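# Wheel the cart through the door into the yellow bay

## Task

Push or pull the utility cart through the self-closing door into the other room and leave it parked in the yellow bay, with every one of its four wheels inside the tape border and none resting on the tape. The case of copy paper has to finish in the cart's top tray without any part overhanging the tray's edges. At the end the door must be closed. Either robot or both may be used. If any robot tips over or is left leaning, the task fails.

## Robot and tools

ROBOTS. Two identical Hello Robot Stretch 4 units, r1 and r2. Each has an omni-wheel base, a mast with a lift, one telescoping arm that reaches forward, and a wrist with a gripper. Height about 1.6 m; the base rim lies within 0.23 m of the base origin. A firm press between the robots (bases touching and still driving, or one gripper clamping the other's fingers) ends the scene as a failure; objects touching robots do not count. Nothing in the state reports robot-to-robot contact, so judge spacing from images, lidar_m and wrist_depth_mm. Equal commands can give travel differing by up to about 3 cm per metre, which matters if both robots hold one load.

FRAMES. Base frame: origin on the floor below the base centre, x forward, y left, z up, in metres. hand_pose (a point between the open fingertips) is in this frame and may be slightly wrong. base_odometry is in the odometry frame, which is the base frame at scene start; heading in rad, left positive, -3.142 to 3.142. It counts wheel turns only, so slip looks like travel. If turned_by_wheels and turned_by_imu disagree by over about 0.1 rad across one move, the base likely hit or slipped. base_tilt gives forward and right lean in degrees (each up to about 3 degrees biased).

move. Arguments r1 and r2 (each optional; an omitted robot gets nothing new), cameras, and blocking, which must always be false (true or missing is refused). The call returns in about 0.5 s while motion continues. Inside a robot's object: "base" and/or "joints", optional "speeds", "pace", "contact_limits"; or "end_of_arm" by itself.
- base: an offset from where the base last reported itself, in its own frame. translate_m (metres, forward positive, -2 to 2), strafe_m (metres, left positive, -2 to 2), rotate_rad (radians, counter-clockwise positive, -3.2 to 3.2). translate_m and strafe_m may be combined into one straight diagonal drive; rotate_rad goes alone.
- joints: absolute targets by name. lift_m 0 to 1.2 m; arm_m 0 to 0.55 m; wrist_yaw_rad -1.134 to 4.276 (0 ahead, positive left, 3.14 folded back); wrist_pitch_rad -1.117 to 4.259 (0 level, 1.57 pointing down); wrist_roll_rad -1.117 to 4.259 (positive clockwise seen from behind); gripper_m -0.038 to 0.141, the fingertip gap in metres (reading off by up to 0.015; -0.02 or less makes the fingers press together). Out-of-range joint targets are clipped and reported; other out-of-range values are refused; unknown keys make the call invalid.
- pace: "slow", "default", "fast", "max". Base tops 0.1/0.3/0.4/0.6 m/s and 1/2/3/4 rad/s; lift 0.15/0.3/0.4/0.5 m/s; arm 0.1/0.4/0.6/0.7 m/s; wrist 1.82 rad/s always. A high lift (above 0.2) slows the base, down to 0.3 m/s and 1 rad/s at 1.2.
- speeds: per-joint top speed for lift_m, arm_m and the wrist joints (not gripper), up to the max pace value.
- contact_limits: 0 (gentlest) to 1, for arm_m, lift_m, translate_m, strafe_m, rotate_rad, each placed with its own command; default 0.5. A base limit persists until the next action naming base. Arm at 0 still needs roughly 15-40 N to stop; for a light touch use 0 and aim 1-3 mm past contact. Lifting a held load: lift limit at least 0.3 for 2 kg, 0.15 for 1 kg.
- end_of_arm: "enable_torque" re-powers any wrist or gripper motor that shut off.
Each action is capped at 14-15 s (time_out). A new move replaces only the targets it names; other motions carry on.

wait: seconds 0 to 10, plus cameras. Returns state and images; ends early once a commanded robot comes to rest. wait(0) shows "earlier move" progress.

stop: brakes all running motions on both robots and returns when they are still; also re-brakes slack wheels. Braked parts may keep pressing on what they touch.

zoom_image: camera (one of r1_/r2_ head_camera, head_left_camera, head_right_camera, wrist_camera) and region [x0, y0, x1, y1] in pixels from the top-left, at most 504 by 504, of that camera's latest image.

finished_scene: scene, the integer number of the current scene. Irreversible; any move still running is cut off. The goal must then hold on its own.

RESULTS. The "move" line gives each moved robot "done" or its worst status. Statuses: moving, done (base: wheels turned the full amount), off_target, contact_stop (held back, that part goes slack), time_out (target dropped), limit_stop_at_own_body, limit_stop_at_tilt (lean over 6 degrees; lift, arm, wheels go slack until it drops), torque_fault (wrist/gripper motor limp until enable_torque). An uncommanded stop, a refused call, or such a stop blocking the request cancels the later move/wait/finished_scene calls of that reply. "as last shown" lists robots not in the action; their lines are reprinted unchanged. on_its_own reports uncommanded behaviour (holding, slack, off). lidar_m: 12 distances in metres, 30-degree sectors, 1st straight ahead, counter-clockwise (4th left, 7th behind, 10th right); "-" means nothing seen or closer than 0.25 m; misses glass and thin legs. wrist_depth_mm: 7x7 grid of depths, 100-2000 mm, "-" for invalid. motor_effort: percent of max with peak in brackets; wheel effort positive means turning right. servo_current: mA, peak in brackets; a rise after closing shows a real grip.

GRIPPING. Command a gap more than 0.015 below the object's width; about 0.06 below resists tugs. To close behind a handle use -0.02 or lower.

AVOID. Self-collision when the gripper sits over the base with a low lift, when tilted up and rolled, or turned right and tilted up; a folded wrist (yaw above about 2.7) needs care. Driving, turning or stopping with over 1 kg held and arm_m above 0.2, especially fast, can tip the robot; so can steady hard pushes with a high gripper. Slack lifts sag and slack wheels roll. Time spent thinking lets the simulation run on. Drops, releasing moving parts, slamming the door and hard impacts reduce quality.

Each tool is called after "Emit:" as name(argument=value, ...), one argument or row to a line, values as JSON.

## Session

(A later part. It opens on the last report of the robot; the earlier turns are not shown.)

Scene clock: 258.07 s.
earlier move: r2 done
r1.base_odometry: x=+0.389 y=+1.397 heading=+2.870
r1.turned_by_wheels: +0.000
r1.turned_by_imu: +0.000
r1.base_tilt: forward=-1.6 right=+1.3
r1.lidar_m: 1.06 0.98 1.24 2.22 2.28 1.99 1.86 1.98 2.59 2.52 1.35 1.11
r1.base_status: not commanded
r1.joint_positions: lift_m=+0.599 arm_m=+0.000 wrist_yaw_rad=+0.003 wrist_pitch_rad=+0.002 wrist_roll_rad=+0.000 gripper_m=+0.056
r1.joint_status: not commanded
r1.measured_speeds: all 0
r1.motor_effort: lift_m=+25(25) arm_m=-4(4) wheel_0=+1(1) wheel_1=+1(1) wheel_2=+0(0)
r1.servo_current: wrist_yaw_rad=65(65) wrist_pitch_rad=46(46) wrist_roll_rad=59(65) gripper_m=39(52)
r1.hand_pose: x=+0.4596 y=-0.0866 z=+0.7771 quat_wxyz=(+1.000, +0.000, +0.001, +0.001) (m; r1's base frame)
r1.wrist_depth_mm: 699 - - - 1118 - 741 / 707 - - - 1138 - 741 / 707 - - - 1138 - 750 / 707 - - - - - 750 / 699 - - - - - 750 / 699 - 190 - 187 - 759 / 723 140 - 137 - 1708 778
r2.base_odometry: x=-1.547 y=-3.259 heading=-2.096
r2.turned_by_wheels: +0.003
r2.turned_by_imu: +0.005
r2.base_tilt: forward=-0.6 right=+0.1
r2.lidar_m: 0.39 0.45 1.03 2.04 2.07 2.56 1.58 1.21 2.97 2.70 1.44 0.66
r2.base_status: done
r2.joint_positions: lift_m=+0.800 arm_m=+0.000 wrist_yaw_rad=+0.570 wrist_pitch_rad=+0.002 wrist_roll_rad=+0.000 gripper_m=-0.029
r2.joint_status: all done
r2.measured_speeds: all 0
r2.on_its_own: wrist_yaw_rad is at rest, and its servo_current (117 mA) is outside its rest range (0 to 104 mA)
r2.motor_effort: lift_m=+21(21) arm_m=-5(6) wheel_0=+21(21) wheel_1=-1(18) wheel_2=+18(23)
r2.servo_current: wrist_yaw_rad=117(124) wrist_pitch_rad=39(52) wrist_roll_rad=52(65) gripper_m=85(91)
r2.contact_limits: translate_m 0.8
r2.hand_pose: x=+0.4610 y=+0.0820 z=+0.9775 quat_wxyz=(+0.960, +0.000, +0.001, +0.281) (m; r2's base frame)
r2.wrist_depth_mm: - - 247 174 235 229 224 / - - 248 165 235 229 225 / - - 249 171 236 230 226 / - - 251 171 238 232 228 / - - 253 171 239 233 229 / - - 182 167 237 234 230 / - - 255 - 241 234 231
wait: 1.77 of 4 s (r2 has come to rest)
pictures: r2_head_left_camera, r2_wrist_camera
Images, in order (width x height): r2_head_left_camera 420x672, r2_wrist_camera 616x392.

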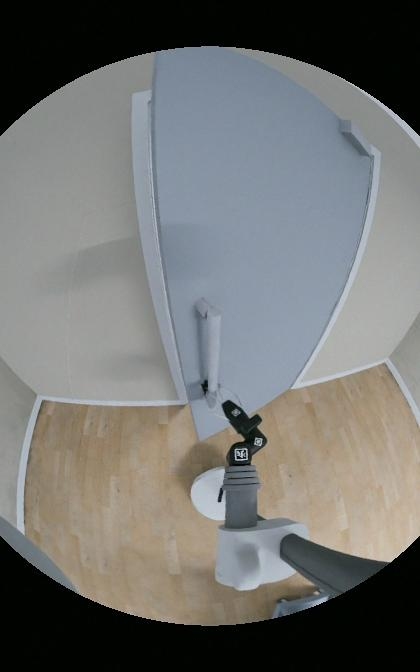

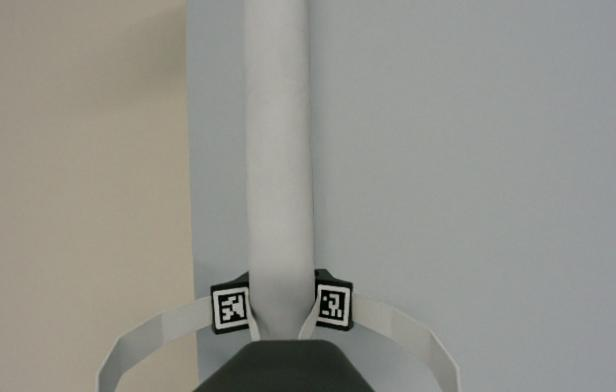

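Emit:
move(
  blocking=false,
  r2={"base":{"translate_m":-0.178,"strafe_m":-0.242},"joints":{"wrist_yaw_rad":0.81},"speeds":{"wrist_yaw_rad":0.22},"contact_limits":{"translate_m":0.8}},
  cameras=[],
)

Emit:
wait(
  seconds=4,
  cameras=["r2_head_left_camera","r2_wrist_camera"],
)

Scene clock: 267.07 s.
move: r2 moving
r1: as last shown
r1.lidar_m: 1.05 0.95 1.24 2.21 2.30 2.00 1.88 1.97 2.62 2.50 1.37 1.09
r1.motor_effort: lift_m=+25(25) arm_m=-4(4) wheel_0=+1(1) wheel_1=+0(1) wheel_2=+0(0)
r1.servo_current: wrist_yaw_rad=52(65) wrist_pitch_rad=46(46) wrist_roll_rad=46(59) gripper_m=33(46)
r1.wrist_depth_mm: 699 - - - 1160 - 732 / 699 - - - 1160 - 732 / 707 - - - 1160 - 732 / 683 - - - - - 741 / 699 - - - - - 732 / 699 - 190 - 187 - 741 / 723 140 - 137 - 1661 768
r2.base_odometry: x=-1.560 y=-3.230 heading=-2.093
r2.turned_by_wheels: +0.002
r2.turned_by_imu: +0.022
r2.base_tilt: forward=-0.6 right=+0.0
r2.lidar_m: 0.40 0.44 1.08 2.07 2.09 2.65 1.44 1.21 2.92 2.66 1.43 0.69
r2.base_status: translate_m moving; strafe_m moving
r2.joint_positions: lift_m=+0.800 arm_m=+0.000 wrist_yaw_rad=+0.654 wrist_pitch_rad=+0.002 wrist_roll_rad=+0.000 gripper_m=-0.029
r2.joint_status: wrist_yaw_rad moving
r2.measured_speeds: translate_m=-0.073 strafe_m=-0.099 rotate_rad=+0.007 lift_m=+0.000 arm_m=+0.000 wrist_yaw_rad=+0.240 wrist_pitch_rad=+0.000 wrist_roll_rad=+0.000
r2.motor_effort: lift_m=+21(21) arm_m=-5(5) wheel_0=+11(24) wheel_1=-12(16) wheel_2=+25(25)
r2.servo_current: wrist_yaw_rad=7(111) wrist_pitch_rad=39(46) wrist_roll_rad=59(59) gripper_m=85(91)
r2.contact_limits: translate_m 0.8
r2.hand_pose: x=+0.4531 y=+0.1060 z=+0.9775 quat_wxyz=(+0.947, +0.000, +0.001, +0.321) (m; r2's base frame)
r2.wrist_depth_mm: - - 252 164 230 222 216 / - - 252 164 233 224 216 / - - 254 165 233 226 219 / - - 255 167 235 227 220 / - - 255 166 237 227 221 / - - 183 167 181 228 222 / - - 259 - 238 227 223
pictures: none
No camera images: "cameras" was empty.

Scene clock: 269.03 s.
earlier move: r2 done
r1.base_odometry: x=+0.389 y=+1.397 heading=+2.870
r1.turned_by_wheels: +0.000
r1.turned_by_imu: +0.000
r1.base_tilt: forward=-1.6 right=+1.3
r1.lidar_m: 1.07 0.95 1.22 2.20 2.26 2.01 1.87 1.98 2.59 2.49 1.35 1.09
r1.base_status: not commanded
r1.joint_positions: lift_m=+0.599 arm_m=+0.000 wrist_yaw_rad=+0.003 wrist_pitch_rad=+0.002 wrist_roll_rad=+0.000 gripper_m=+0.056
r1.joint_status: not commanded
r1.measured_speeds: all 0
r1.motor_effort: lift_m=+25(25) arm_m=-4(4) wheel_0=+0(1) wheel_1=+0(1) wheel_2=+0(0)
r1.servo_current: wrist_yaw_rad=39(65) wrist_pitch_rad=39(52) wrist_roll_rad=46(65) gripper_m=39(46)
r1.hand_pose: x=+0.4596 y=-0.0866 z=+0.7771 quat_wxyz=(+1.000, +0.000, +0.001, +0.001) (m; r1's base frame)
r1.wrist_depth_mm: 691 - - - - - 741 / 691 - - - - - 732 / 699 - - - - - 741 / 699 - - - - - 741 / 691 - - - - - 759 / 707 - 190 - 187 - 741 / 715 140 - 137 1808 1661 778
r2.base_odometry: x=-1.668 y=-2.984 heading=-2.093
r2.turned_by_wheels: +0.000
r2.turned_by_imu: +0.012
r2.base_tilt: forward=-0.7 right=+0.0
r2.lidar_m: 0.50 0.38 1.33 2.27 2.28 2.91 0.98 1.04 2.69 2.46 1.71 0.88
r2.base_status: done
r2.joint_positions: lift_m=+0.800 arm_m=+0.000 wrist_yaw_rad=+0.827 wrist_pitch_rad=+0.002 wrist_roll_rad=+0.000 gripper_m=-0.029
r2.joint_status: all done
r2.measured_speeds: all 0
r2.on_its_own: wrist_yaw_rad is at rest, and its servo_current (111 mA) is outside its rest range (0 to 104 mA)
r2.motor_effort: lift_m=+21(21) arm_m=-5(6) wheel_0=+20(24) wheel_1=+0(17) wheel_2=+13(25)
r2.servo_current: wrist_yaw_rad=111(111) wrist_pitch_rad=46(46) wrist_roll_rad=52(59) gripper_m=78(91)
r2.contact_limits: translate_m 0.8
r2.hand_pose: x=+0.4306 y=+0.1531 z=+0.9775 quat_wxyz=(+0.916, +0.000, +0.001, +0.402) (m; r2's base frame)
r2.wrist_depth_mm: - - 248 169 233 228 223 / - - 249 164 235 229 224 / - - 251 170 236 229 225 / - - 251 170 238 231 226 / - - 252 166 240 232 226 / - - 182 167 237 232 229 / - 1983 257 - 239 232 229
wait: 1.97 of 4 s (r2 has come to rest)
pictures: r2_head_left_camera, r2_wrist_camera
Images, in order (width x height): r2_head_left_camera 420x672, r2_wrist_camera 616x392.

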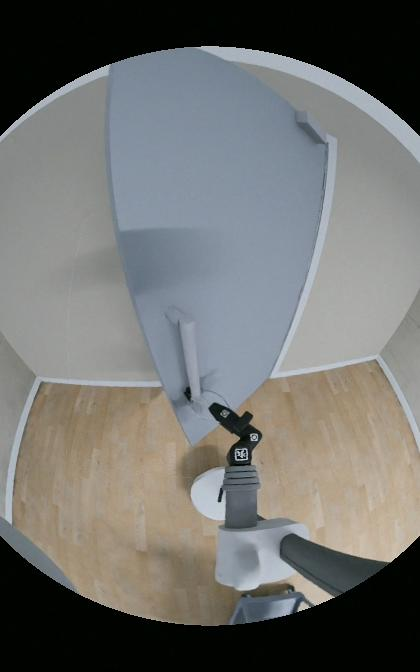

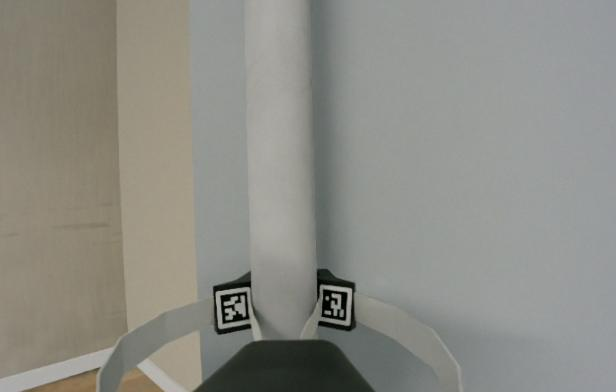

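Emit:
move(
  blocking=false,
  r2={"base":{"translate_m":-0.109,"strafe_m":-0.282},"joints":{"wrist_yaw_rad":1.076},"speeds":{"wrist_yaw_rad":0.22},"contact_limits":{"translate_m":0.8}},
  cameras=[],
)

Emit:
wait(
  seconds=4,
  cameras=["r2_head_left_camera","r2_wrist_camera"],
)

Scene clock: 281.60 s.
move: r2 moving
r1: as last shown
r1.lidar_m: 1.13 0.97 1.25 2.20 2.26 1.99 1.87 1.96 2.61 2.51 1.34 1.11
r1.motor_effort: lift_m=+25(25) arm_m=-4(4) wheel_0=+1(1) wheel_1=+0(1) wheel_2=+0(0)
r1.servo_current: wrist_yaw_rad=52(65) wrist_pitch_rad=39(52) wrist_roll_rad=65(65) gripper_m=46(46)
r1.wrist_depth_mm: 691 - - - - - 741 / 707 - - - - - 741 / 699 - - - - - 759 / 699 - - - - - 741 / 699 - - - - - 750 / 723 - 190 - 187 - 741 / 699 140 - 137 1863 1661 768
r2.base_odometry: x=-1.688 y=-2.960 heading=-2.091
r2.turned_by_wheels: +0.002
r2.turned_by_imu: +0.006
r2.base_tilt: forward=-0.7 right=+0.0
r2.lidar_m: 0.49 0.38 1.37 2.30 2.33 2.95 0.96 1.03 2.64 2.45 1.70 0.91
r2.base_status: translate_m moving; strafe_m moving
r2.joint_positions: lift_m=+0.800 arm_m=+0.000 wrist_yaw_rad=+0.912 wrist_pitch_rad=+0.002 wrist_roll_rad=+0.000 gripper_m=-0.029
r2.joint_status: wrist_yaw_rad moving
r2.measured_speeds: translate_m=-0.043 strafe_m=-0.114 rotate_rad=-0.004 lift_m=+0.000 arm_m=+0.000 wrist_yaw_rad=+0.211 wrist_pitch_rad=+0.000 wrist_roll_rad=+0.000
r2.motor_effort: lift_m=+21(21) arm_m=-5(5) wheel_0=+16(29) wheel_1=-13(13) wheel_2=+17(19)
r2.servo_current: wrist_yaw_rad=7(130) wrist_pitch_rad=39(39) wrist_roll_rad=52(59) gripper_m=85(85)
r2.contact_limits: translate_m 0.8
r2.hand_pose: x=+0.4166 y=+0.1746 z=+0.9775 quat_wxyz=(+0.898, +0.000, +0.001, +0.440) (m; r2's base frame)
r2.wrist_depth_mm: - - 250 164 233 224 216 / - - 250 165 233 224 218 / - - 252 165 236 225 218 / - - 255 167 236 228 221 / - - 255 166 238 228 222 / - - 183 167 181 229 222 / - - 260 - 238 228 224
pictures: none
No camera images: "cameras" was empty.

Scene clock: 283.57 s.
earlier move: r2 done
r1.base_odometry: x=+0.389 y=+1.397 heading=+2.870
r1.turned_by_wheels: +0.000
r1.turned_by_imu: +0.000
r1.base_tilt: forward=-1.6 right=+1.3
r1.lidar_m: 1.15 0.96 1.21 2.20 2.28 1.98 1.88 1.96 2.59 2.50 1.35 1.09
r1.base_status: not commanded
r1.joint_positions: lift_m=+0.599 arm_m=+0.000 wrist_yaw_rad=+0.003 wrist_pitch_rad=+0.002 wrist_roll_rad=+0.000 gripper_m=+0.056
r1.joint_status: not commanded
r1.measured_speeds: all 0
r1.motor_effort: lift_m=+25(25) arm_m=-4(4) wheel_0=+0(1) wheel_1=+0(1) wheel_2=+0(0)
r1.servo_current: wrist_yaw_rad=39(72) wrist_pitch_rad=39(52) wrist_roll_rad=52(65) gripper_m=39(46)
r1.hand_pose: x=+0.4596 y=-0.0866 z=+0.7771 quat_wxyz=(+1.000, +0.000, +0.001, +0.001) (m; r1's base frame)
r1.wrist_depth_mm: 691 - - - - - 741 / 699 - - - - - 741 / 691 - - - - - 750 / 699 - - - - - 750 / 691 - - - - - 741 / 707 - 190 - 188 - 750 / 707 141 - 143 1756 1708 768
r2.base_odometry: x=-1.858 y=-2.750 heading=-2.091
r2.turned_by_wheels: +0.001
r2.turned_by_imu: +0.005
r2.base_tilt: forward=-0.7 right=+0.1
r2.lidar_m: 0.57 0.37 1.52 2.53 2.61 3.24 0.87 0.98 2.40 2.21 1.89 1.23
r2.base_status: done
r2.joint_positions: lift_m=+0.800 arm_m=+0.000 wrist_yaw_rad=+1.092 wrist_pitch_rad=+0.002 wrist_roll_rad=+0.000 gripper_m=-0.029
r2.joint_status: all done
r2.measured_speeds: all 0
r2.motor_effort: lift_m=+21(21) arm_m=-5(6) wheel_0=+17(29) wheel_1=+2(15) wheel_2=+10(19)
r2.servo_current: wrist_yaw_rad=85(130) wrist_pitch_rad=46(46) wrist_roll_rad=52(59) gripper_m=85(91)
r2.contact_limits: translate_m 0.8
r2.hand_pose: x=+0.3815 y=+0.2156 z=+0.9775 quat_wxyz=(+0.855, +0.000, +0.001, +0.519) (m; r2's base frame)
r2.wrist_depth_mm: - - 248 170 235 230 224 / - - 248 165 236 230 226 / - - 250 169 237 231 227 / - - 250 170 239 232 229 / - - 253 169 240 234 229 / - - 185 167 238 235 231 / - - 255 - 240 234 232
wait: 1.97 of 4 s (r2 has come to rest)
pictures: r2_head_left_camera, r2_wrist_camera
Images, in order (width x height): r2_head_left_camera 420x672, r2_wrist_camera 616x392.

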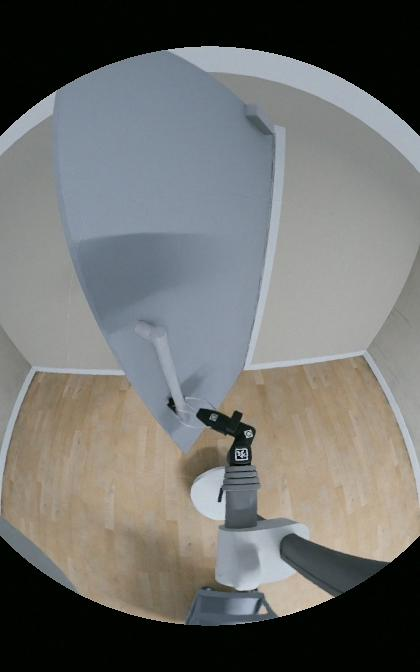

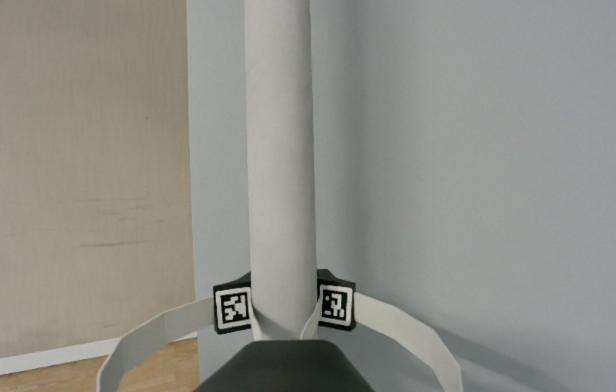

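Emit:
move(
  blocking=false,
  r2={"base":{"translate_m":-0.004,"strafe_m":-0.366},"joints":{"wrist_yaw_rad":1.45},"speeds":{"wrist_yaw_rad":0.25},"contact_limits":{"translate_m":0.8}},
  cameras=[],
)

Emit:
wait(
  seconds=4,
  cameras=["r2_head_left_camera","r2_wrist_camera","r1_head_camera"],
)

Scene clock: 294.73 s.
move: r2 moving
r1: as last shown
r1.lidar_m: 1.15 0.96 1.26 2.20 2.26 2.01 1.88 1.99 2.59 2.48 1.33 1.10
r1.motor_effort: lift_m=+25(25) arm_m=-4(4) wheel_0=+1(1) wheel_1=+0(1) wheel_2=+0(0)
r1.servo_current: wrist_yaw_rad=52(59) wrist_pitch_rad=39(46) wrist_roll_rad=46(52) gripper_m=46(46)
r1.wrist_depth_mm: 699 - - - - - 741 / 699 - - - - - 741 / 699 - - - - - 732 / 707 - - - - - 741 / 699 - - - - - 750 / 699 - 190 - 188 - 741 / 715 141 - 143 1863 1708 778
r2.base_odometry: x=-1.889 y=-2.732 heading=-2.089
r2.turned_by_wheels: +0.002
r2.turned_by_imu: +0.003
r2.base_tilt: forward=-0.6 right=+0.0
r2.lidar_m: 0.59 0.35 0.44 2.56 2.62 3.33 0.88 0.98 2.35 2.19 1.86 1.27
r2.base_status: translate_m moving; strafe_m moving
r2.joint_positions: lift_m=+0.800 arm_m=+0.000 wrist_yaw_rad=+1.190 wrist_pitch_rad=+0.002 wrist_roll_rad=+0.000 gripper_m=-0.029
r2.joint_status: wrist_yaw_rad moving
r2.measured_speeds: translate_m=-0.001 strafe_m=-0.140 rotate_rad=+0.005 lift_m=+0.000 arm_m=+0.000 wrist_yaw_rad=+0.242 wrist_pitch_rad=+0.000 wrist_roll_rad=+0.000
r2.motor_effort: lift_m=+21(21) arm_m=-4(5) wheel_0=+19(25) wheel_1=-12(12) wheel_2=+9(9)
r2.servo_current: wrist_yaw_rad=7(98) wrist_pitch_rad=46(46) wrist_roll_rad=46(65) gripper_m=85(91)
r2.contact_limits: translate_m 0.8
r2.hand_pose: x=+0.3593 y=+0.2352 z=+0.9775 quat_wxyz=(+0.828, +0.000, +0.001, +0.560) (m; r2's base frame)
r2.wrist_depth_mm: - - 252 164 233 224 218 / - - 253 164 234 225 220 / - - 254 165 235 226 221 / - - 254 167 236 228 222 / - - 258 166 237 229 224 / - - 186 167 181 229 224 / - - 259 - 238 228 224
pictures: none
No camera images: "cameras" was empty.

Scene clock: 296.80 s.
earlier move: r2 done
r1.base_odometry: x=+0.389 y=+1.397 heading=+2.870
r1.turned_by_wheels: +0.000
r1.turned_by_imu: +0.000
r1.base_tilt: forward=-1.6 right=+1.3
r1.lidar_m: 1.25 0.96 1.22 2.20 2.28 2.01 1.87 1.96 2.61 2.49 1.35 1.08
r1.base_status: not commanded
r1.joint_positions: lift_m=+0.599 arm_m=+0.000 wrist_yaw_rad=+0.003 wrist_pitch_rad=+0.002 wrist_roll_rad=+0.000 gripper_m=+0.056
r1.joint_status: not commanded
r1.measured_speeds: all 0
r1.motor_effort: lift_m=+25(25) arm_m=-4(4) wheel_0=+0(2) wheel_1=+0(1) wheel_2=+0(0)
r1.servo_current: wrist_yaw_rad=46(72) wrist_pitch_rad=52(52) wrist_roll_rad=39(72) gripper_m=39(46)
r1.hand_pose: x=+0.4596 y=-0.0866 z=+0.7771 quat_wxyz=(+1.000, +0.000, +0.001, +0.001) (m; r1's base frame)
r1.wrist_depth_mm: 699 - - - - - 741 / 691 - - - - - 732 / 699 - - - - - 741 / 699 - - - - - 741 / 699 - - - - - 741 / 707 - 192 - 187 - 741 / 723 141 178 153 1756 1708 768
r2.base_odometry: x=-2.174 y=-2.565 heading=-2.088
r2.turned_by_wheels: +0.001
r2.turned_by_imu: +0.008
r2.base_tilt: forward=-0.7 right=+0.1
r2.lidar_m: 0.84 0.33 0.36 2.90 2.93 0.94 0.91 2.95 1.99 1.84 1.91 1.32
r2.base_status: done
r2.joint_positions: lift_m=+0.800 arm_m=+0.000 wrist_yaw_rad=+1.468 wrist_pitch_rad=+0.002 wrist_roll_rad=+0.000 gripper_m=-0.029
r2.joint_status: all done
r2.measured_speeds: all 0
r2.motor_effort: lift_m=+21(21) arm_m=+1(5) wheel_0=+16(26) wheel_1=+6(13) wheel_2=+8(14)
r2.servo_current: wrist_yaw_rad=104(111) wrist_pitch_rad=46(46) wrist_roll_rad=52(65) gripper_m=85(91)
r2.contact_limits: translate_m 0.8
r2.hand_pose: x=+0.2874 y=+0.2779 z=+0.9775 quat_wxyz=(+0.742, -0.001, +0.001, +0.670) (m; r2's base frame)
r2.wrist_depth_mm: - - 249 235 231 224 218 / - - 251 236 232 224 218 / - - 251 237 234 226 220 / - - 254 175 235 227 221 / - - 254 173 236 229 221 / - - 179 173 234 229 224 / - 1983 259 - 236 227 224
wait: 2.07 of 4 s (r2 has come to rest)
pictures: r1_head_camera, r2_head_left_camera, r2_wrist_camera
Images, in order (width x height): r1_head_camera 420x560, r2_head_left_camera 420x672, r2_wrist_camera 616x392.

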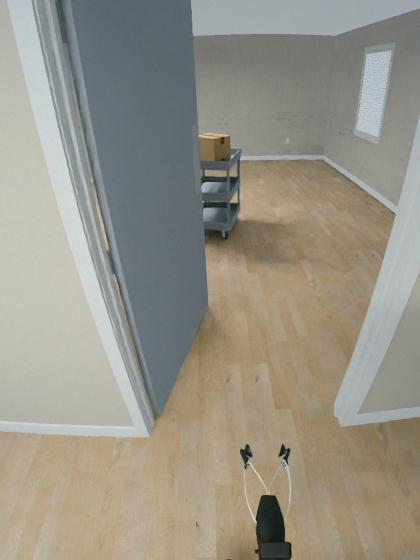

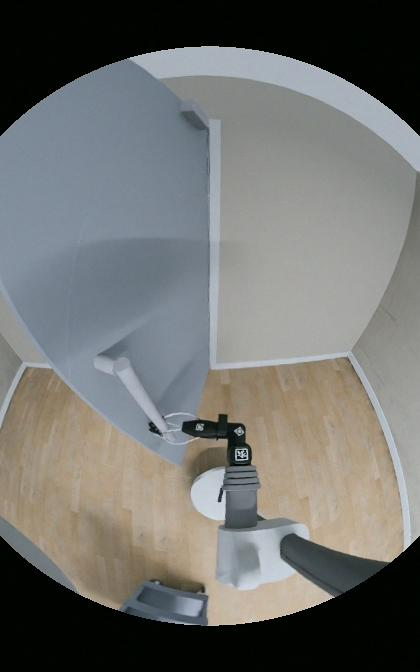

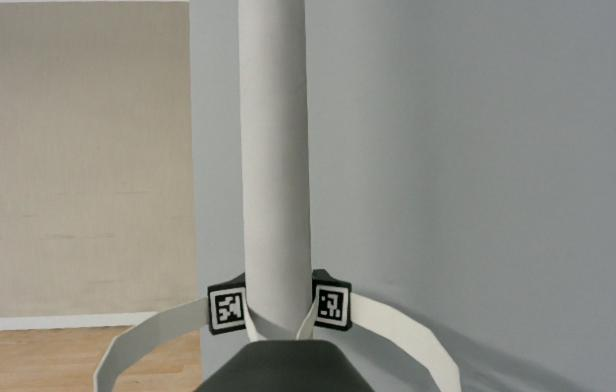

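Emit:
move(
  blocking=false,
  r2={"base":{"translate_m":0.126,"strafe_m":-0.395},"joints":{"wrist_yaw_rad":1.76},"speeds":{"wrist_yaw_rad":0.2},"contact_limits":{"translate_m":0.7}},
  cameras=[],
)

Emit:
wait(
  seconds=4,
  cameras=["r2_head_left_camera","r2_wrist_camera","r1_head_camera"],
)

Scene clock: 305.37 s.
move: r2 moving
r1: as last shown
r1.lidar_m: 1.24 0.97 1.25 2.21 2.27 1.99 1.89 1.98 2.60 2.48 1.34 1.11
r1.motor_effort: lift_m=+25(25) arm_m=-4(4) wheel_0=+1(1) wheel_1=+0(1) wheel_2=+0(0)
r1.servo_current: wrist_yaw_rad=46(52) wrist_pitch_rad=46(46) wrist_roll_rad=52(52) gripper_m=39(46)
r1.wrist_depth_mm: 699 - - - - - 732 / 707 - - - - - 723 / 707 - - - - - 741 / 699 - - - - - 750 / 699 - - - - - 741 / 699 - 191 - 188 - 741 / 723 140 189 153 1808 1661 768
r2.base_odometry: x=-2.205 y=-2.558 heading=-2.087
r2.turned_by_wheels: +0.001
r2.turned_by_imu: +0.002
r2.base_tilt: forward=-0.7 right=+0.0
r2.lidar_m: 0.85 0.31 0.34 2.91 2.99 0.94 0.95 2.91 1.97 1.81 1.83 1.28
r2.base_status: translate_m moving; strafe_m moving
r2.joint_positions: lift_m=+0.800 arm_m=+0.000 wrist_yaw_rad=+1.548 wrist_pitch_rad=+0.002 wrist_roll_rad=+0.000 gripper_m=-0.029
r2.joint_status: wrist_yaw_rad moving
r2.measured_speeds: translate_m=+0.037 strafe_m=-0.119 rotate_rad=+0.003 lift_m=+0.000 arm_m=+0.000 wrist_yaw_rad=+0.198 wrist_pitch_rad=+0.000 wrist_roll_rad=+0.000
r2.motor_effort: lift_m=+21(21) arm_m=+4(4) wheel_0=+21(28) wheel_1=-4(6) wheel_2=-7(7)
r2.servo_current: wrist_yaw_rad=39(91) wrist_pitch_rad=39(46) wrist_roll_rad=46(59) gripper_m=85(85)
r2.contact_limits: translate_m 0.7
r2.hand_pose: x=+0.2650 y=+0.2863 z=+0.9775 quat_wxyz=(+0.715, -0.001, +0.001, +0.699) (m; r2's base frame)
r2.wrist_depth_mm: - - 254 166 230 219 213 / - - 255 167 231 221 213 / - - 256 166 232 224 216 / - - 257 167 234 224 216 / - - - 168 236 224 218 / - - 183 167 181 225 218 / - - 263 - 236 222 220
pictures: none
No camera images: "cameras" was empty.

Scene clock: 307.70 s.
earlier move: r2 off_target
r1.base_odometry: x=+0.389 y=+1.397 heading=+2.870
r1.turned_by_wheels: +0.000
r1.turned_by_imu: +0.000
r1.base_tilt: forward=-1.6 right=+1.2
r1.lidar_m: 1.72 0.96 1.26 2.22 2.30 1.98 1.87 1.96 2.60 2.50 1.35 1.10
r1.base_status: not commanded
r1.joint_positions: lift_m=+0.599 arm_m=+0.000 wrist_yaw_rad=+0.003 wrist_pitch_rad=+0.002 wrist_roll_rad=+0.000 gripper_m=+0.056
r1.joint_status: not commanded
r1.measured_speeds: all 0
r1.motor_effort: lift_m=+25(25) arm_m=-4(4) wheel_0=+1(1) wheel_1=+0(1) wheel_2=+0(0)
r1.servo_current: wrist_yaw_rad=39(78) wrist_pitch_rad=46(52) wrist_roll_rad=52(65) gripper_m=39(52)
r1.hand_pose: x=+0.4596 y=-0.0866 z=+0.7771 quat_wxyz=(+1.000, +0.000, +0.001, +0.001) (m; r1's base frame)
r1.wrist_depth_mm: 691 - - - - - 741 / 691 - - - - - 750 / 699 - - - - - 750 / 707 - - - - - 750 / 699 - - - - - 741 / 707 - 194 - 187 - 741 / 715 152 1661 153 1808 1661 778
r2.base_odometry: x=-2.579 y=-2.480 heading=-2.088
r2.turned_by_wheels: +0.000
r2.turned_by_imu: +0.080
r2.base_tilt: forward=-0.7 right=+0.1
r2.lidar_m: 1.11 0.46 0.28 3.27 1.29 1.14 - 2.13 1.55 1.46 1.51 1.16
r2.base_status: done
r2.joint_positions: lift_m=+0.800 arm_m=+0.000 wrist_yaw_rad=+1.780 wrist_pitch_rad=+0.002 wrist_roll_rad=+0.000 gripper_m=-0.029
r2.joint_status: wrist_yaw_rad off_target (ended at +1.780, target +1.760)
r2.measured_speeds: all 0
r2.on_its_own: wrist_yaw_rad is at rest, and its servo_current (117 mA) is outside its rest range (0 to 104 mA)
r2.motor_effort: lift_m=+21(21) arm_m=+4(4) wheel_0=+13(31) wheel_1=+4(8) wheel_2=-6(8)
r2.servo_current: wrist_yaw_rad=117(124) wrist_pitch_rad=39(52) wrist_roll_rad=52(65) gripper_m=85(91)
r2.contact_limits: translate_m 0.7
r2.hand_pose: x=+0.1964 y=+0.3003 z=+0.9776 quat_wxyz=(+0.629, -0.001, +0.000, +0.777) (m; r2's base frame)
r2.wrist_depth_mm: - - 250 233 229 219 212 / - - 252 234 229 220 212 / - - 254 236 231 222 215 / - - 254 237 231 222 215 / - - 254 177 235 223 216 / - - 179 176 229 225 216 / - 1921 260 - 233 223 219
wait: 2.33 of 4 s (r2 has come to rest)
pictures: r1_head_camera, r2_head_left_camera, r2_wrist_camera
Images, in order (width x height): r1_head_camera 420x560, r2_head_left_camera 420x672, r2_wrist_camera 616x392.

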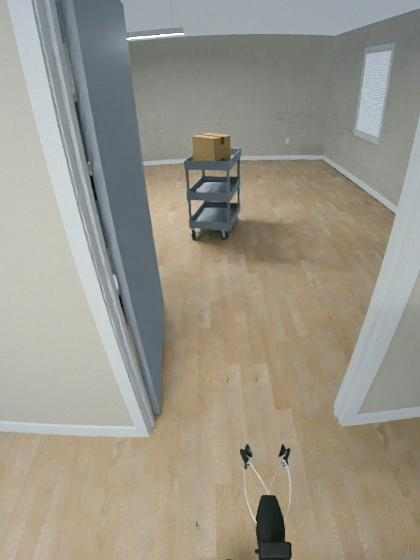

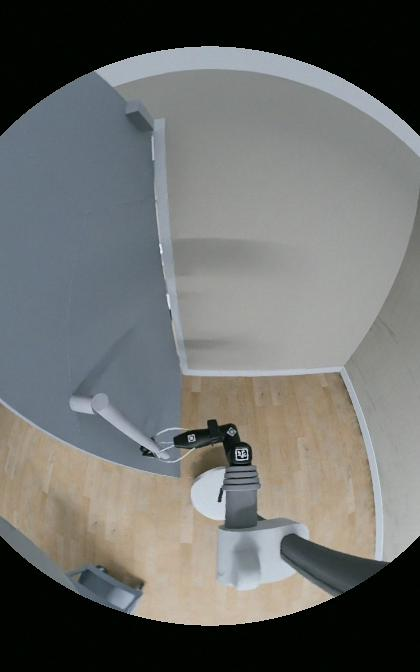

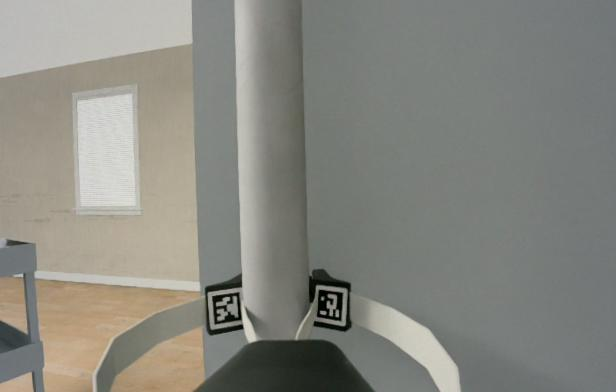

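Emit:
zoom_image(
  camera="r1_head_camera",
  region=[150, 110, 290, 260],
)

Scaled by 3.360 from the camera's 420x560 image, which has a finer 600x800 frame.

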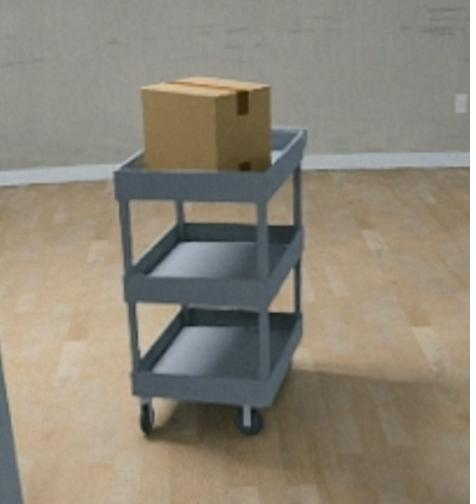

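Emit:
move(
  blocking=false,
  r1={"base":{"translate_m":1.5,"strafe_m":-0.1},"joints":{"lift_m":0.95,"gripper_m":0.1}},
  cameras=[],
)

Emit:
wait(
  seconds=8,
  cameras=["r1_head_camera","r1_head_right_camera"],
)

Scene clock: 354.77 s.
move: r1 moving
r1.base_odometry: x=+0.359 y=+1.407 heading=+2.870
r1.turned_by_wheels: +0.000
r1.turned_by_imu: +0.000
r1.base_tilt: forward=-1.6 right=+1.2
r1.lidar_m: 1.76 0.92 1.22 2.20 2.27 2.03 1.89 1.99 2.63 2.50 1.31 1.07
r1.base_status: translate_m moving; strafe_m moving
r1.joint_positions: lift_m=+0.637 arm_m=+0.000 wrist_yaw_rad=+0.003 wrist_pitch_rad=+0.002 wrist_roll_rad=+0.000 gripper_m=+0.075
r1.joint_status: lift_m moving; gripper_m moving
r1.measured_speeds: translate_m=+0.122 strafe_m=-0.008 rotate_rad=+0.006 lift_m=+0.146 arm_m=+0.000 wrist_yaw_rad=+0.000 wrist_pitch_rad=+0.000 wrist_roll_rad=+0.000
r1.motor_effort: lift_m=+24(29) arm_m=-4(4) wheel_0=+7(9) wheel_1=+5(7) wheel_2=-7(10)
r1.servo_current: wrist_yaw_rad=46(72) wrist_pitch_rad=46(46) wrist_roll_rad=59(59) gripper_m=85(85)
r1.hand_pose: x=+0.4596 y=-0.0866 z=+0.8150 quat_wxyz=(+1.000, +0.000, +0.001, +0.001) (m; r1's base frame)
r1.wrist_depth_mm: - - - - - - 732 / 732 - - - - - 723 / 715 - - - - - 750 / - - - - - - 741 / 699 - - - - - 750 / 691 - 197 - 189 - 741 / 699 147 1863 143 1863 1863 732
r2.base_odometry: x=-2.579 y=-2.480 heading=-2.088
r2.turned_by_wheels: +0.000
r2.turned_by_imu: +0.000
r2.base_tilt: forward=-0.7 right=+0.0
r2.lidar_m: 1.10 0.46 0.29 3.28 1.33 1.14 - 2.15 1.57 1.47 1.53 1.16
r2.base_status: not commanded
r2.joint_positions: lift_m=+0.800 arm_m=+0.000 wrist_yaw_rad=+1.780 wrist_pitch_rad=+0.002 wrist_roll_rad=+0.000 gripper_m=-0.029
r2.joint_status: not commanded
r2.measured_speeds: all 0
r2.motor_effort: lift_m=+20(21) arm_m=+4(4) wheel_0=+14(14) wheel_1=+4(5) wheel_2=-6(7)
r2.servo_current: wrist_yaw_rad=117(124) wrist_pitch_rad=39(46) wrist_roll_rad=52(52) gripper_m=91(91)
r2.contact_limits: translate_m 0.7
r2.hand_pose: x=+0.1964 y=+0.3003 z=+0.9776 quat_wxyz=(+0.629, -0.001, +0.000, +0.777) (m; r2's base frame)
r2.wrist_depth_mm: - - 249 233 228 218 211 / - - 252 235 229 220 213 / - - 252 235 230 222 213 / - - 254 237 232 223 215 / - - 256 178 234 224 217 / - - 178 176 229 224 217 / - 1983 260 - 232 223 220
pictures: none
No camera images: "cameras" was empty.

Scene clock: 360.77 s.
earlier move: r1 done
r1.base_odometry: x=-1.030 y=+1.895 heading=+2.870
r1.turned_by_wheels: +0.000
r1.turned_by_imu: -0.001
r1.base_tilt: forward=-1.6 right=+1.3
r1.lidar_m: 1.56 1.73 0.55 0.49 0.51 0.70 3.42 0.72 0.64 1.50 2.40 3.22
r1.base_status: done
r1.joint_positions: lift_m=+0.950 arm_m=+0.000 wrist_yaw_rad=+0.003 wrist_pitch_rad=+0.002 wrist_roll_rad=+0.000 gripper_m=+0.100
r1.joint_status: all done
r1.measured_speeds: all 0
r1.motor_effort: lift_m=+25(29) arm_m=-4(4) wheel_0=+1(9) wheel_1=+1(7) wheel_2=-1(10)
r1.servo_current: wrist_yaw_rad=39(78) wrist_pitch_rad=39(52) wrist_roll_rad=52(72) gripper_m=52(91)
r1.hand_pose: x=+0.4595 y=-0.0866 z=+1.1271 quat_wxyz=(+1.000, +0.000, +0.001, +0.001) (m; r1's base frame)
r1.wrist_depth_mm: - - - - - - - / - - - - - - - / - - - - - - - / - - - - - - - / - - 1464 - - - - / - - 196 - 199 - - / - - - 145 - - -
r2.base_odometry: x=-2.579 y=-2.480 heading=-2.088
r2.turned_by_wheels: +0.000
r2.turned_by_imu: +0.001
r2.base_tilt: forward=-0.7 right=+0.0
r2.lidar_m: 1.11 0.47 0.28 0.95 1.31 1.15 - 2.15 1.55 1.48 1.53 1.18
r2.base_status: not commanded
r2.joint_positions: lift_m=+0.800 arm_m=+0.000 wrist_yaw_rad=+1.780 wrist_pitch_rad=+0.002 wrist_roll_rad=+0.000 gripper_m=-0.029
r2.joint_status: not commanded
r2.measured_speeds: all 0
r2.on_its_own: wrist_yaw_rad is at rest, and its servo_current (117 mA) is outside its rest range (0 to 104 mA)
r2.motor_effort: lift_m=+20(21) arm_m=+4(5) wheel_0=+14(14) wheel_1=+4(5) wheel_2=-7(7)
r2.servo_current: wrist_yaw_rad=117(130) wrist_pitch_rad=39(46) wrist_roll_rad=52(65) gripper_m=85(91)
r2.contact_limits: translate_m 0.7
r2.hand_pose: x=+0.1964 y=+0.3003 z=+0.9776 quat_wxyz=(+0.629, -0.001, +0.000, +0.777) (m; r2's base frame)
r2.wrist_depth_mm: - - 249 234 228 219 212 / - - 252 236 229 220 213 / - - 252 236 230 222 213 / - - 253 237 234 223 215 / - - 256 178 233 223 217 / - - 178 176 229 224 216 / - 1983 260 - 233 222 217
wait: 6.00 of 8 s (r1 has come to rest)
pictures: r1_head_camera, r1_head_right_camera
Images, in order (width x height): r1_head_camera 420x560, r1_head_right_camera 420x672.

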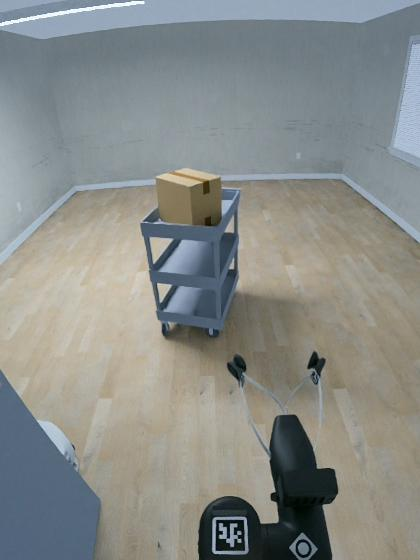

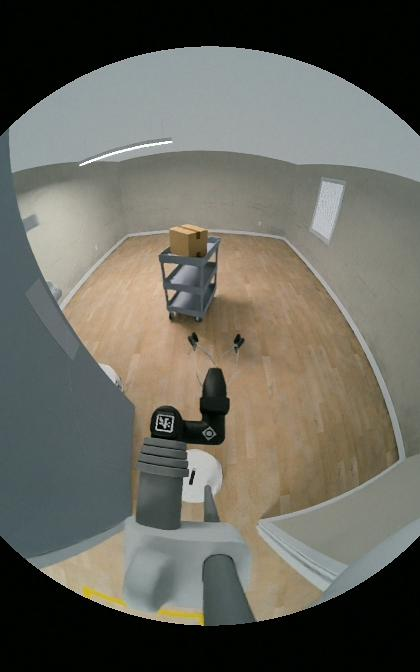

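Emit:
move(
  blocking=false,
  r1={"base":{"rotate_rad":-0.26},"joints":{"lift_m":1.1,"wrist_pitch_rad":0.8}},
  cameras=[],
)

Emit:
wait(
  seconds=2,
  cameras=[],
)

Emit:
move(
  blocking=false,
  r1={"base":{"translate_m":0.75,"strafe_m":-0.18}},
  cameras=[],
)

Emit:
wait(
  seconds=5,
  cameras=["r1_head_camera","r1_wrist_camera"],
)

Emit:
zoom_image(
  camera="r1_head_camera",
  region=[80, 100, 330, 400],
)

Scene clock: 373.50 s.
move: r1 moving
r1.base_odometry: x=-1.030 y=+1.895 heading=+2.673
r1.turned_by_wheels: -0.197
r1.turned_by_imu: -0.198
r1.base_tilt: forward=-1.6 right=+1.3
r1.lidar_m: 1.55 1.59 0.59 0.49 0.49 0.57 3.38 3.40 0.65 0.94 2.35 2.77
r1.base_status: rotate_rad moving
r1.joint_positions: lift_m=+0.987 arm_m=+0.000 wrist_yaw_rad=+0.003 wrist_pitch_rad=+0.582 wrist_roll_rad=+0.000 gripper_m=+0.100
r1.joint_status: lift_m moving; wrist_pitch_rad moving
r1.measured_speeds: translate_m=-0.001 strafe_m=+0.001 rotate_rad=-0.489 lift_m=+0.146 arm_m=+0.000 wrist_yaw_rad=+0.000 wrist_pitch_rad=+1.747 wrist_roll_rad=+0.000
r1.motor_effort: lift_m=+28(28) arm_m=-4(4) wheel_0=+4(9) wheel_1=+4(7) wheel_2=+2(6)
r1.servo_current: wrist_yaw_rad=52(65) wrist_pitch_rad=46(78) wrist_roll_rad=39(59) gripper_m=39(52)
r1.hand_pose: x=+0.4121 y=-0.0868 z=+1.0071 quat_wxyz=(+0.958, +0.000, +0.287, +0.001) (m; r1's base frame)
r1.wrist_depth_mm: - 1281 - - - - - / - 1366 - - - - - / - - - - - - - / - - - - - - - / 1808 1756 1756 1756 1808 1808 1863 / 1537 1430 215 1499 198 1499 1499 / 1336 1281 1255 145 1308 1281 1281
r2.base_odometry: x=-2.579 y=-2.480 heading=-2.088
r2.turned_by_wheels: +0.000
r2.turned_by_imu: +0.000
r2.base_tilt: forward=-0.7 right=+0.1
r2.lidar_m: 1.11 0.47 0.28 1.10 1.30 1.13 - 2.18 1.56 1.46 1.55 1.15
r2.base_status: not commanded
r2.joint_positions: lift_m=+0.800 arm_m=+0.000 wrist_yaw_rad=+1.780 wrist_pitch_rad=+0.002 wrist_roll_rad=+0.000 gripper_m=-0.029
r2.joint_status: not commanded
r2.measured_speeds: all 0
r2.motor_effort: lift_m=+20(21) arm_m=+4(4) wheel_0=+14(14) wheel_1=+4(5) wheel_2=-6(7)
r2.servo_current: wrist_yaw_rad=130(130) wrist_pitch_rad=46(46) wrist_roll_rad=52(52) gripper_m=91(98)
r2.contact_limits: translate_m 0.7
r2.hand_pose: x=+0.1964 y=+0.3003 z=+0.9776 quat_wxyz=(+0.629, -0.001, +0.000, +0.777) (m; r2's base frame)
r2.wrist_depth_mm: - - 249 233 228 220 211 / - - 252 234 229 220 213 / - - 253 235 230 222 215 / - - 254 237 232 223 215 / - - 255 177 233 224 216 / - - 178 177 229 224 217 / - 1921 260 - 233 223 220
pictures: none
No camera images: "cameras" was empty.

Scene clock: 374.70 s.
earlier move: r1 done
r1.base_odometry: x=-1.030 y=+1.895 heading=+2.611
r1.turned_by_wheels: -0.063
r1.turned_by_imu: -0.063
r1.base_tilt: forward=-1.6 right=+1.2
r1.lidar_m: 1.69 1.54 0.63 0.49 0.48 0.53 3.39 3.38 0.66 0.85 2.36 2.64
r1.base_status: done
r1.joint_positions: lift_m=+1.099 arm_m=+0.000 wrist_yaw_rad=+0.002 wrist_pitch_rad=+0.799 wrist_roll_rad=+0.000 gripper_m=+0.100
r1.joint_status: all done
r1.measured_speeds: all 0
r1.motor_effort: lift_m=+25(28) arm_m=-4(4) wheel_0=+3(9) wheel_1=+2(7) wheel_2=+2(6)
r1.servo_current: wrist_yaw_rad=59(65) wrist_pitch_rad=46(78) wrist_roll_rad=46(59) gripper_m=33(52)
r1.hand_pose: x=+0.3722 y=-0.0869 z=+1.0710 quat_wxyz=(+0.921, +0.000, +0.389, +0.001) (m; r1's base frame)
r1.wrist_depth_mm: - - - - - - - / - - - - - - - / - - - - - - - / 1756 1756 1708 1708 1708 1756 1756 / 1537 1499 1537 1499 1537 1537 1537 / 1366 1336 216 1336 198 1336 1366 / 1229 1205 1205 145 1229 1182 1229
r2.base_odometry: x=-2.579 y=-2.480 heading=-2.088
r2.turned_by_wheels: +0.000
r2.turned_by_imu: +0.000
r2.base_tilt: forward=-0.7 right=+0.1
r2.lidar_m: 1.11 0.46 0.28 3.28 1.33 1.15 - 2.14 1.56 1.48 1.55 1.17
r2.base_status: not commanded
r2.joint_positions: lift_m=+0.800 arm_m=+0.000 wrist_yaw_rad=+1.780 wrist_pitch_rad=+0.002 wrist_roll_rad=+0.000 gripper_m=-0.029
r2.joint_status: not commanded
r2.measured_speeds: all 0
r2.motor_effort: lift_m=+20(21) arm_m=+4(4) wheel_0=+14(14) wheel_1=+5(5) wheel_2=-7(7)
r2.servo_current: wrist_yaw_rad=104(130) wrist_pitch_rad=46(46) wrist_roll_rad=46(59) gripper_m=85(98)
r2.contact_limits: translate_m 0.7
r2.hand_pose: x=+0.1964 y=+0.3003 z=+0.9776 quat_wxyz=(+0.629, -0.001, +0.000, +0.777) (m; r2's base frame)
r2.wrist_depth_mm: - - 250 233 229 219 212 / - - 252 235 230 220 212 / - - 252 236 230 221 215 / - - 255 236 233 223 215 / - - 256 178 233 224 216 / - - 177 176 229 225 218 / - 1921 260 - 233 223 219
wait: 1.20 of 2 s (r1 has come to rest)
pictures: none
No camera images: "cameras" was empty.

Scene clock: 375.20 s.
move: r1 moving
r1.base_odometry: x=-1.053 y=+1.918 heading=+2.611
r1.turned_by_wheels: +0.000
r1.turned_by_imu: +0.000
r1.base_tilt: forward=-1.6 right=+1.3
r1.lidar_m: 1.69 1.55 0.68 0.51 0.51 0.58 3.40 3.38 0.65 0.89 2.32 2.66
r1.base_status: translate_m moving; strafe_m moving
r1.joint_positions: lift_m=+1.099 arm_m=+0.000 wrist_yaw_rad=+0.002 wrist_pitch_rad=+0.799 wrist_roll_rad=+0.000 gripper_m=+0.100
r1.joint_status: not commanded
r1.measured_speeds: translate_m=+0.121 strafe_m=-0.031 rotate_rad=-0.002 lift_m=+0.000 arm_m=+0.000 wrist_yaw_rad=+0.000 wrist_pitch_rad=+0.000 wrist_roll_rad=+0.000
r1.motor_effort: lift_m=+25(25) arm_m=-4(4) wheel_0=+6(10) wheel_1=+3(8) wheel_2=-9(9)
r1.servo_current: wrist_yaw_rad=46(85) wrist_pitch_rad=52(52) wrist_roll_rad=52(65) gripper_m=39(52)
r1.hand_pose: x=+0.3722 y=-0.0869 z=+1.0710 quat_wxyz=(+0.921, +0.000, +0.389, +0.001) (m; r1's base frame)
r1.wrist_depth_mm: - 1756 - - - - - / - - - - - - - / - - - - - - - / 1756 1708 1708 1756 1708 1756 1756 / 1499 1499 1537 1537 1499 1537 1537 / 1366 1366 216 1397 198 1397 1366 / 1229 1205 1205 145 1229 1182 1229
r2: as last shown
r2.lidar_m: 1.09 0.47 0.28 1.11 1.31 1.14 - 2.14 1.56 1.48 1.52 1.15
r2.motor_effort: lift_m=+20(21) arm_m=+4(4) wheel_0=+14(14) wheel_1=+4(5) wheel_2=-6(7)
r2.servo_current: wrist_yaw_rad=117(124) wrist_pitch_rad=46(46) wrist_roll_rad=46(59) gripper_m=85(91)
r2.contact_limits: translate_m 0.7
r2.wrist_depth_mm: - - 249 234 229 219 212 / - - 253 236 229 220 212 / - - 252 236 230 221 214 / - - 253 237 233 223 215 / - - 256 178 233 223 216 / - - 177 176 229 224 216 / - 1983 262 - 233 223 218
pictures: none
No camera images: "cameras" was empty.

Scene clock: 378.73 s.
earlier move: r1 done
r1.base_odometry: x=-1.585 y=+2.430 heading=+2.611
r1.turned_by_wheels: +0.000
r1.turned_by_imu: -0.001
r1.base_tilt: forward=-1.6 right=+1.3
r1.lidar_m: 3.69 0.96 1.08 1.10 0.93 1.04 4.09 1.11 1.26 1.93 1.94 2.23
r1.base_status: done
r1.joint_positions: lift_m=+1.100 arm_m=+0.000 wrist_yaw_rad=+0.002 wrist_pitch_rad=+0.799 wrist_roll_rad=+0.000 gripper_m=+0.100
r1.joint_status: not commanded
r1.measured_speeds: all 0
r1.motor_effort: lift_m=+25(25) arm_m=-4(4) wheel_0=+1(10) wheel_1=+2(8) wheel_2=+0(10)
r1.servo_current: wrist_yaw_rad=59(85) wrist_pitch_rad=39(52) wrist_roll_rad=52(65) gripper_m=46(52)
r1.hand_pose: x=+0.3722 y=-0.0869 z=+1.0710 quat_wxyz=(+0.921, +0.000, +0.389, +0.001) (m; r1's base frame)
r1.wrist_depth_mm: - - - - - - - / - - - - - - - / - - - - - - - / - 1756 1756 1708 1756 1756 1708 / - 1537 1537 1499 1537 1537 1537 / 1078 1308 215 1366 198 1397 1336 / 1255 1182 1182 145 1229 1205 1229
r2.base_odometry: x=-2.579 y=-2.480 heading=-2.088
r2.turned_by_wheels: +0.000
r2.turned_by_imu: +0.000
r2.base_tilt: forward=-0.7 right=+0.0
r2.lidar_m: 1.09 0.46 0.28 1.09 1.31 1.13 - 2.17 1.54 1.45 1.53 1.15
r2.base_status: not commanded
r2.joint_positions: lift_m=+0.800 arm_m=+0.000 wrist_yaw_rad=+1.780 wrist_pitch_rad=+0.002 wrist_roll_rad=+0.000 gripper_m=-0.029
r2.joint_status: not commanded
r2.measured_speeds: all 0
r2.motor_effort: lift_m=+20(21) arm_m=+4(4) wheel_0=+13(14) wheel_1=+4(5) wheel_2=-7(7)
r2.servo_current: wrist_yaw_rad=104(130) wrist_pitch_rad=39(46) wrist_roll_rad=46(59) gripper_m=85(98)
r2.contact_limits: translate_m 0.7
r2.hand_pose: x=+0.1964 y=+0.3003 z=+0.9776 quat_wxyz=(+0.629, -0.001, +0.000, +0.777) (m; r2's base frame)
r2.wrist_depth_mm: - - 249 233 229 218 212 / - - 253 235 229 220 213 / - - 252 236 230 221 214 / - - 254 238 233 222 215 / - - 255 177 233 224 216 / - - 178 176 230 224 217 / - 1983 260 - 233 221 219
wait: 3.53 of 5 s (r1 has come to rest)
pictures: r1_head_camera, r1_wrist_camera
Images, in order (width x height): r1_head_camera 420x560, r1_wrist_camera 616x392.

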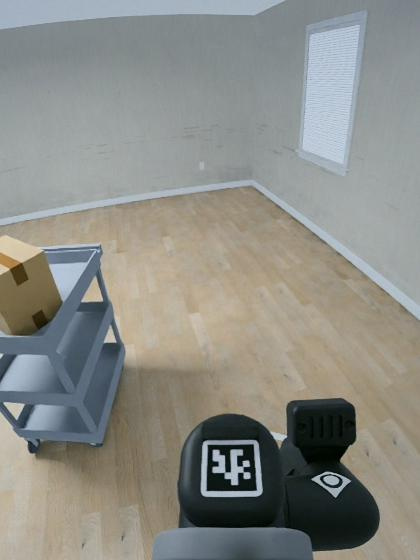

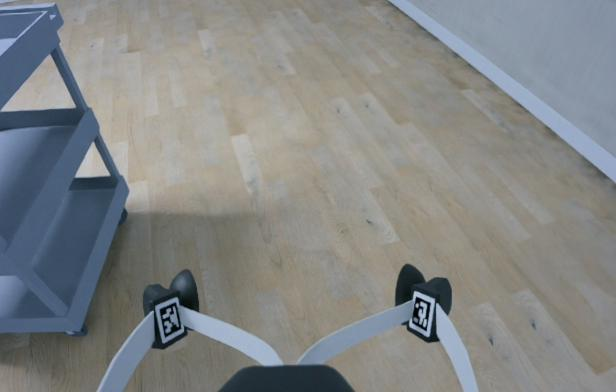

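Scaled by 1.680 from the camera's 420x560 image, which has a finer 600x800 frame.

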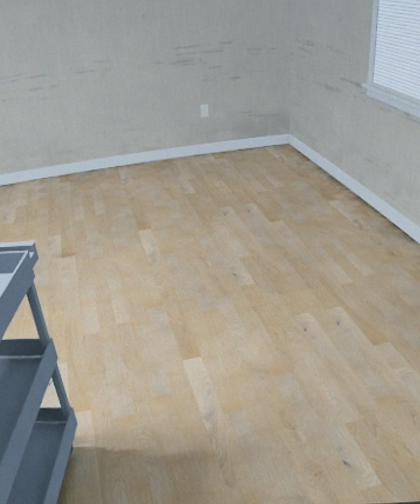

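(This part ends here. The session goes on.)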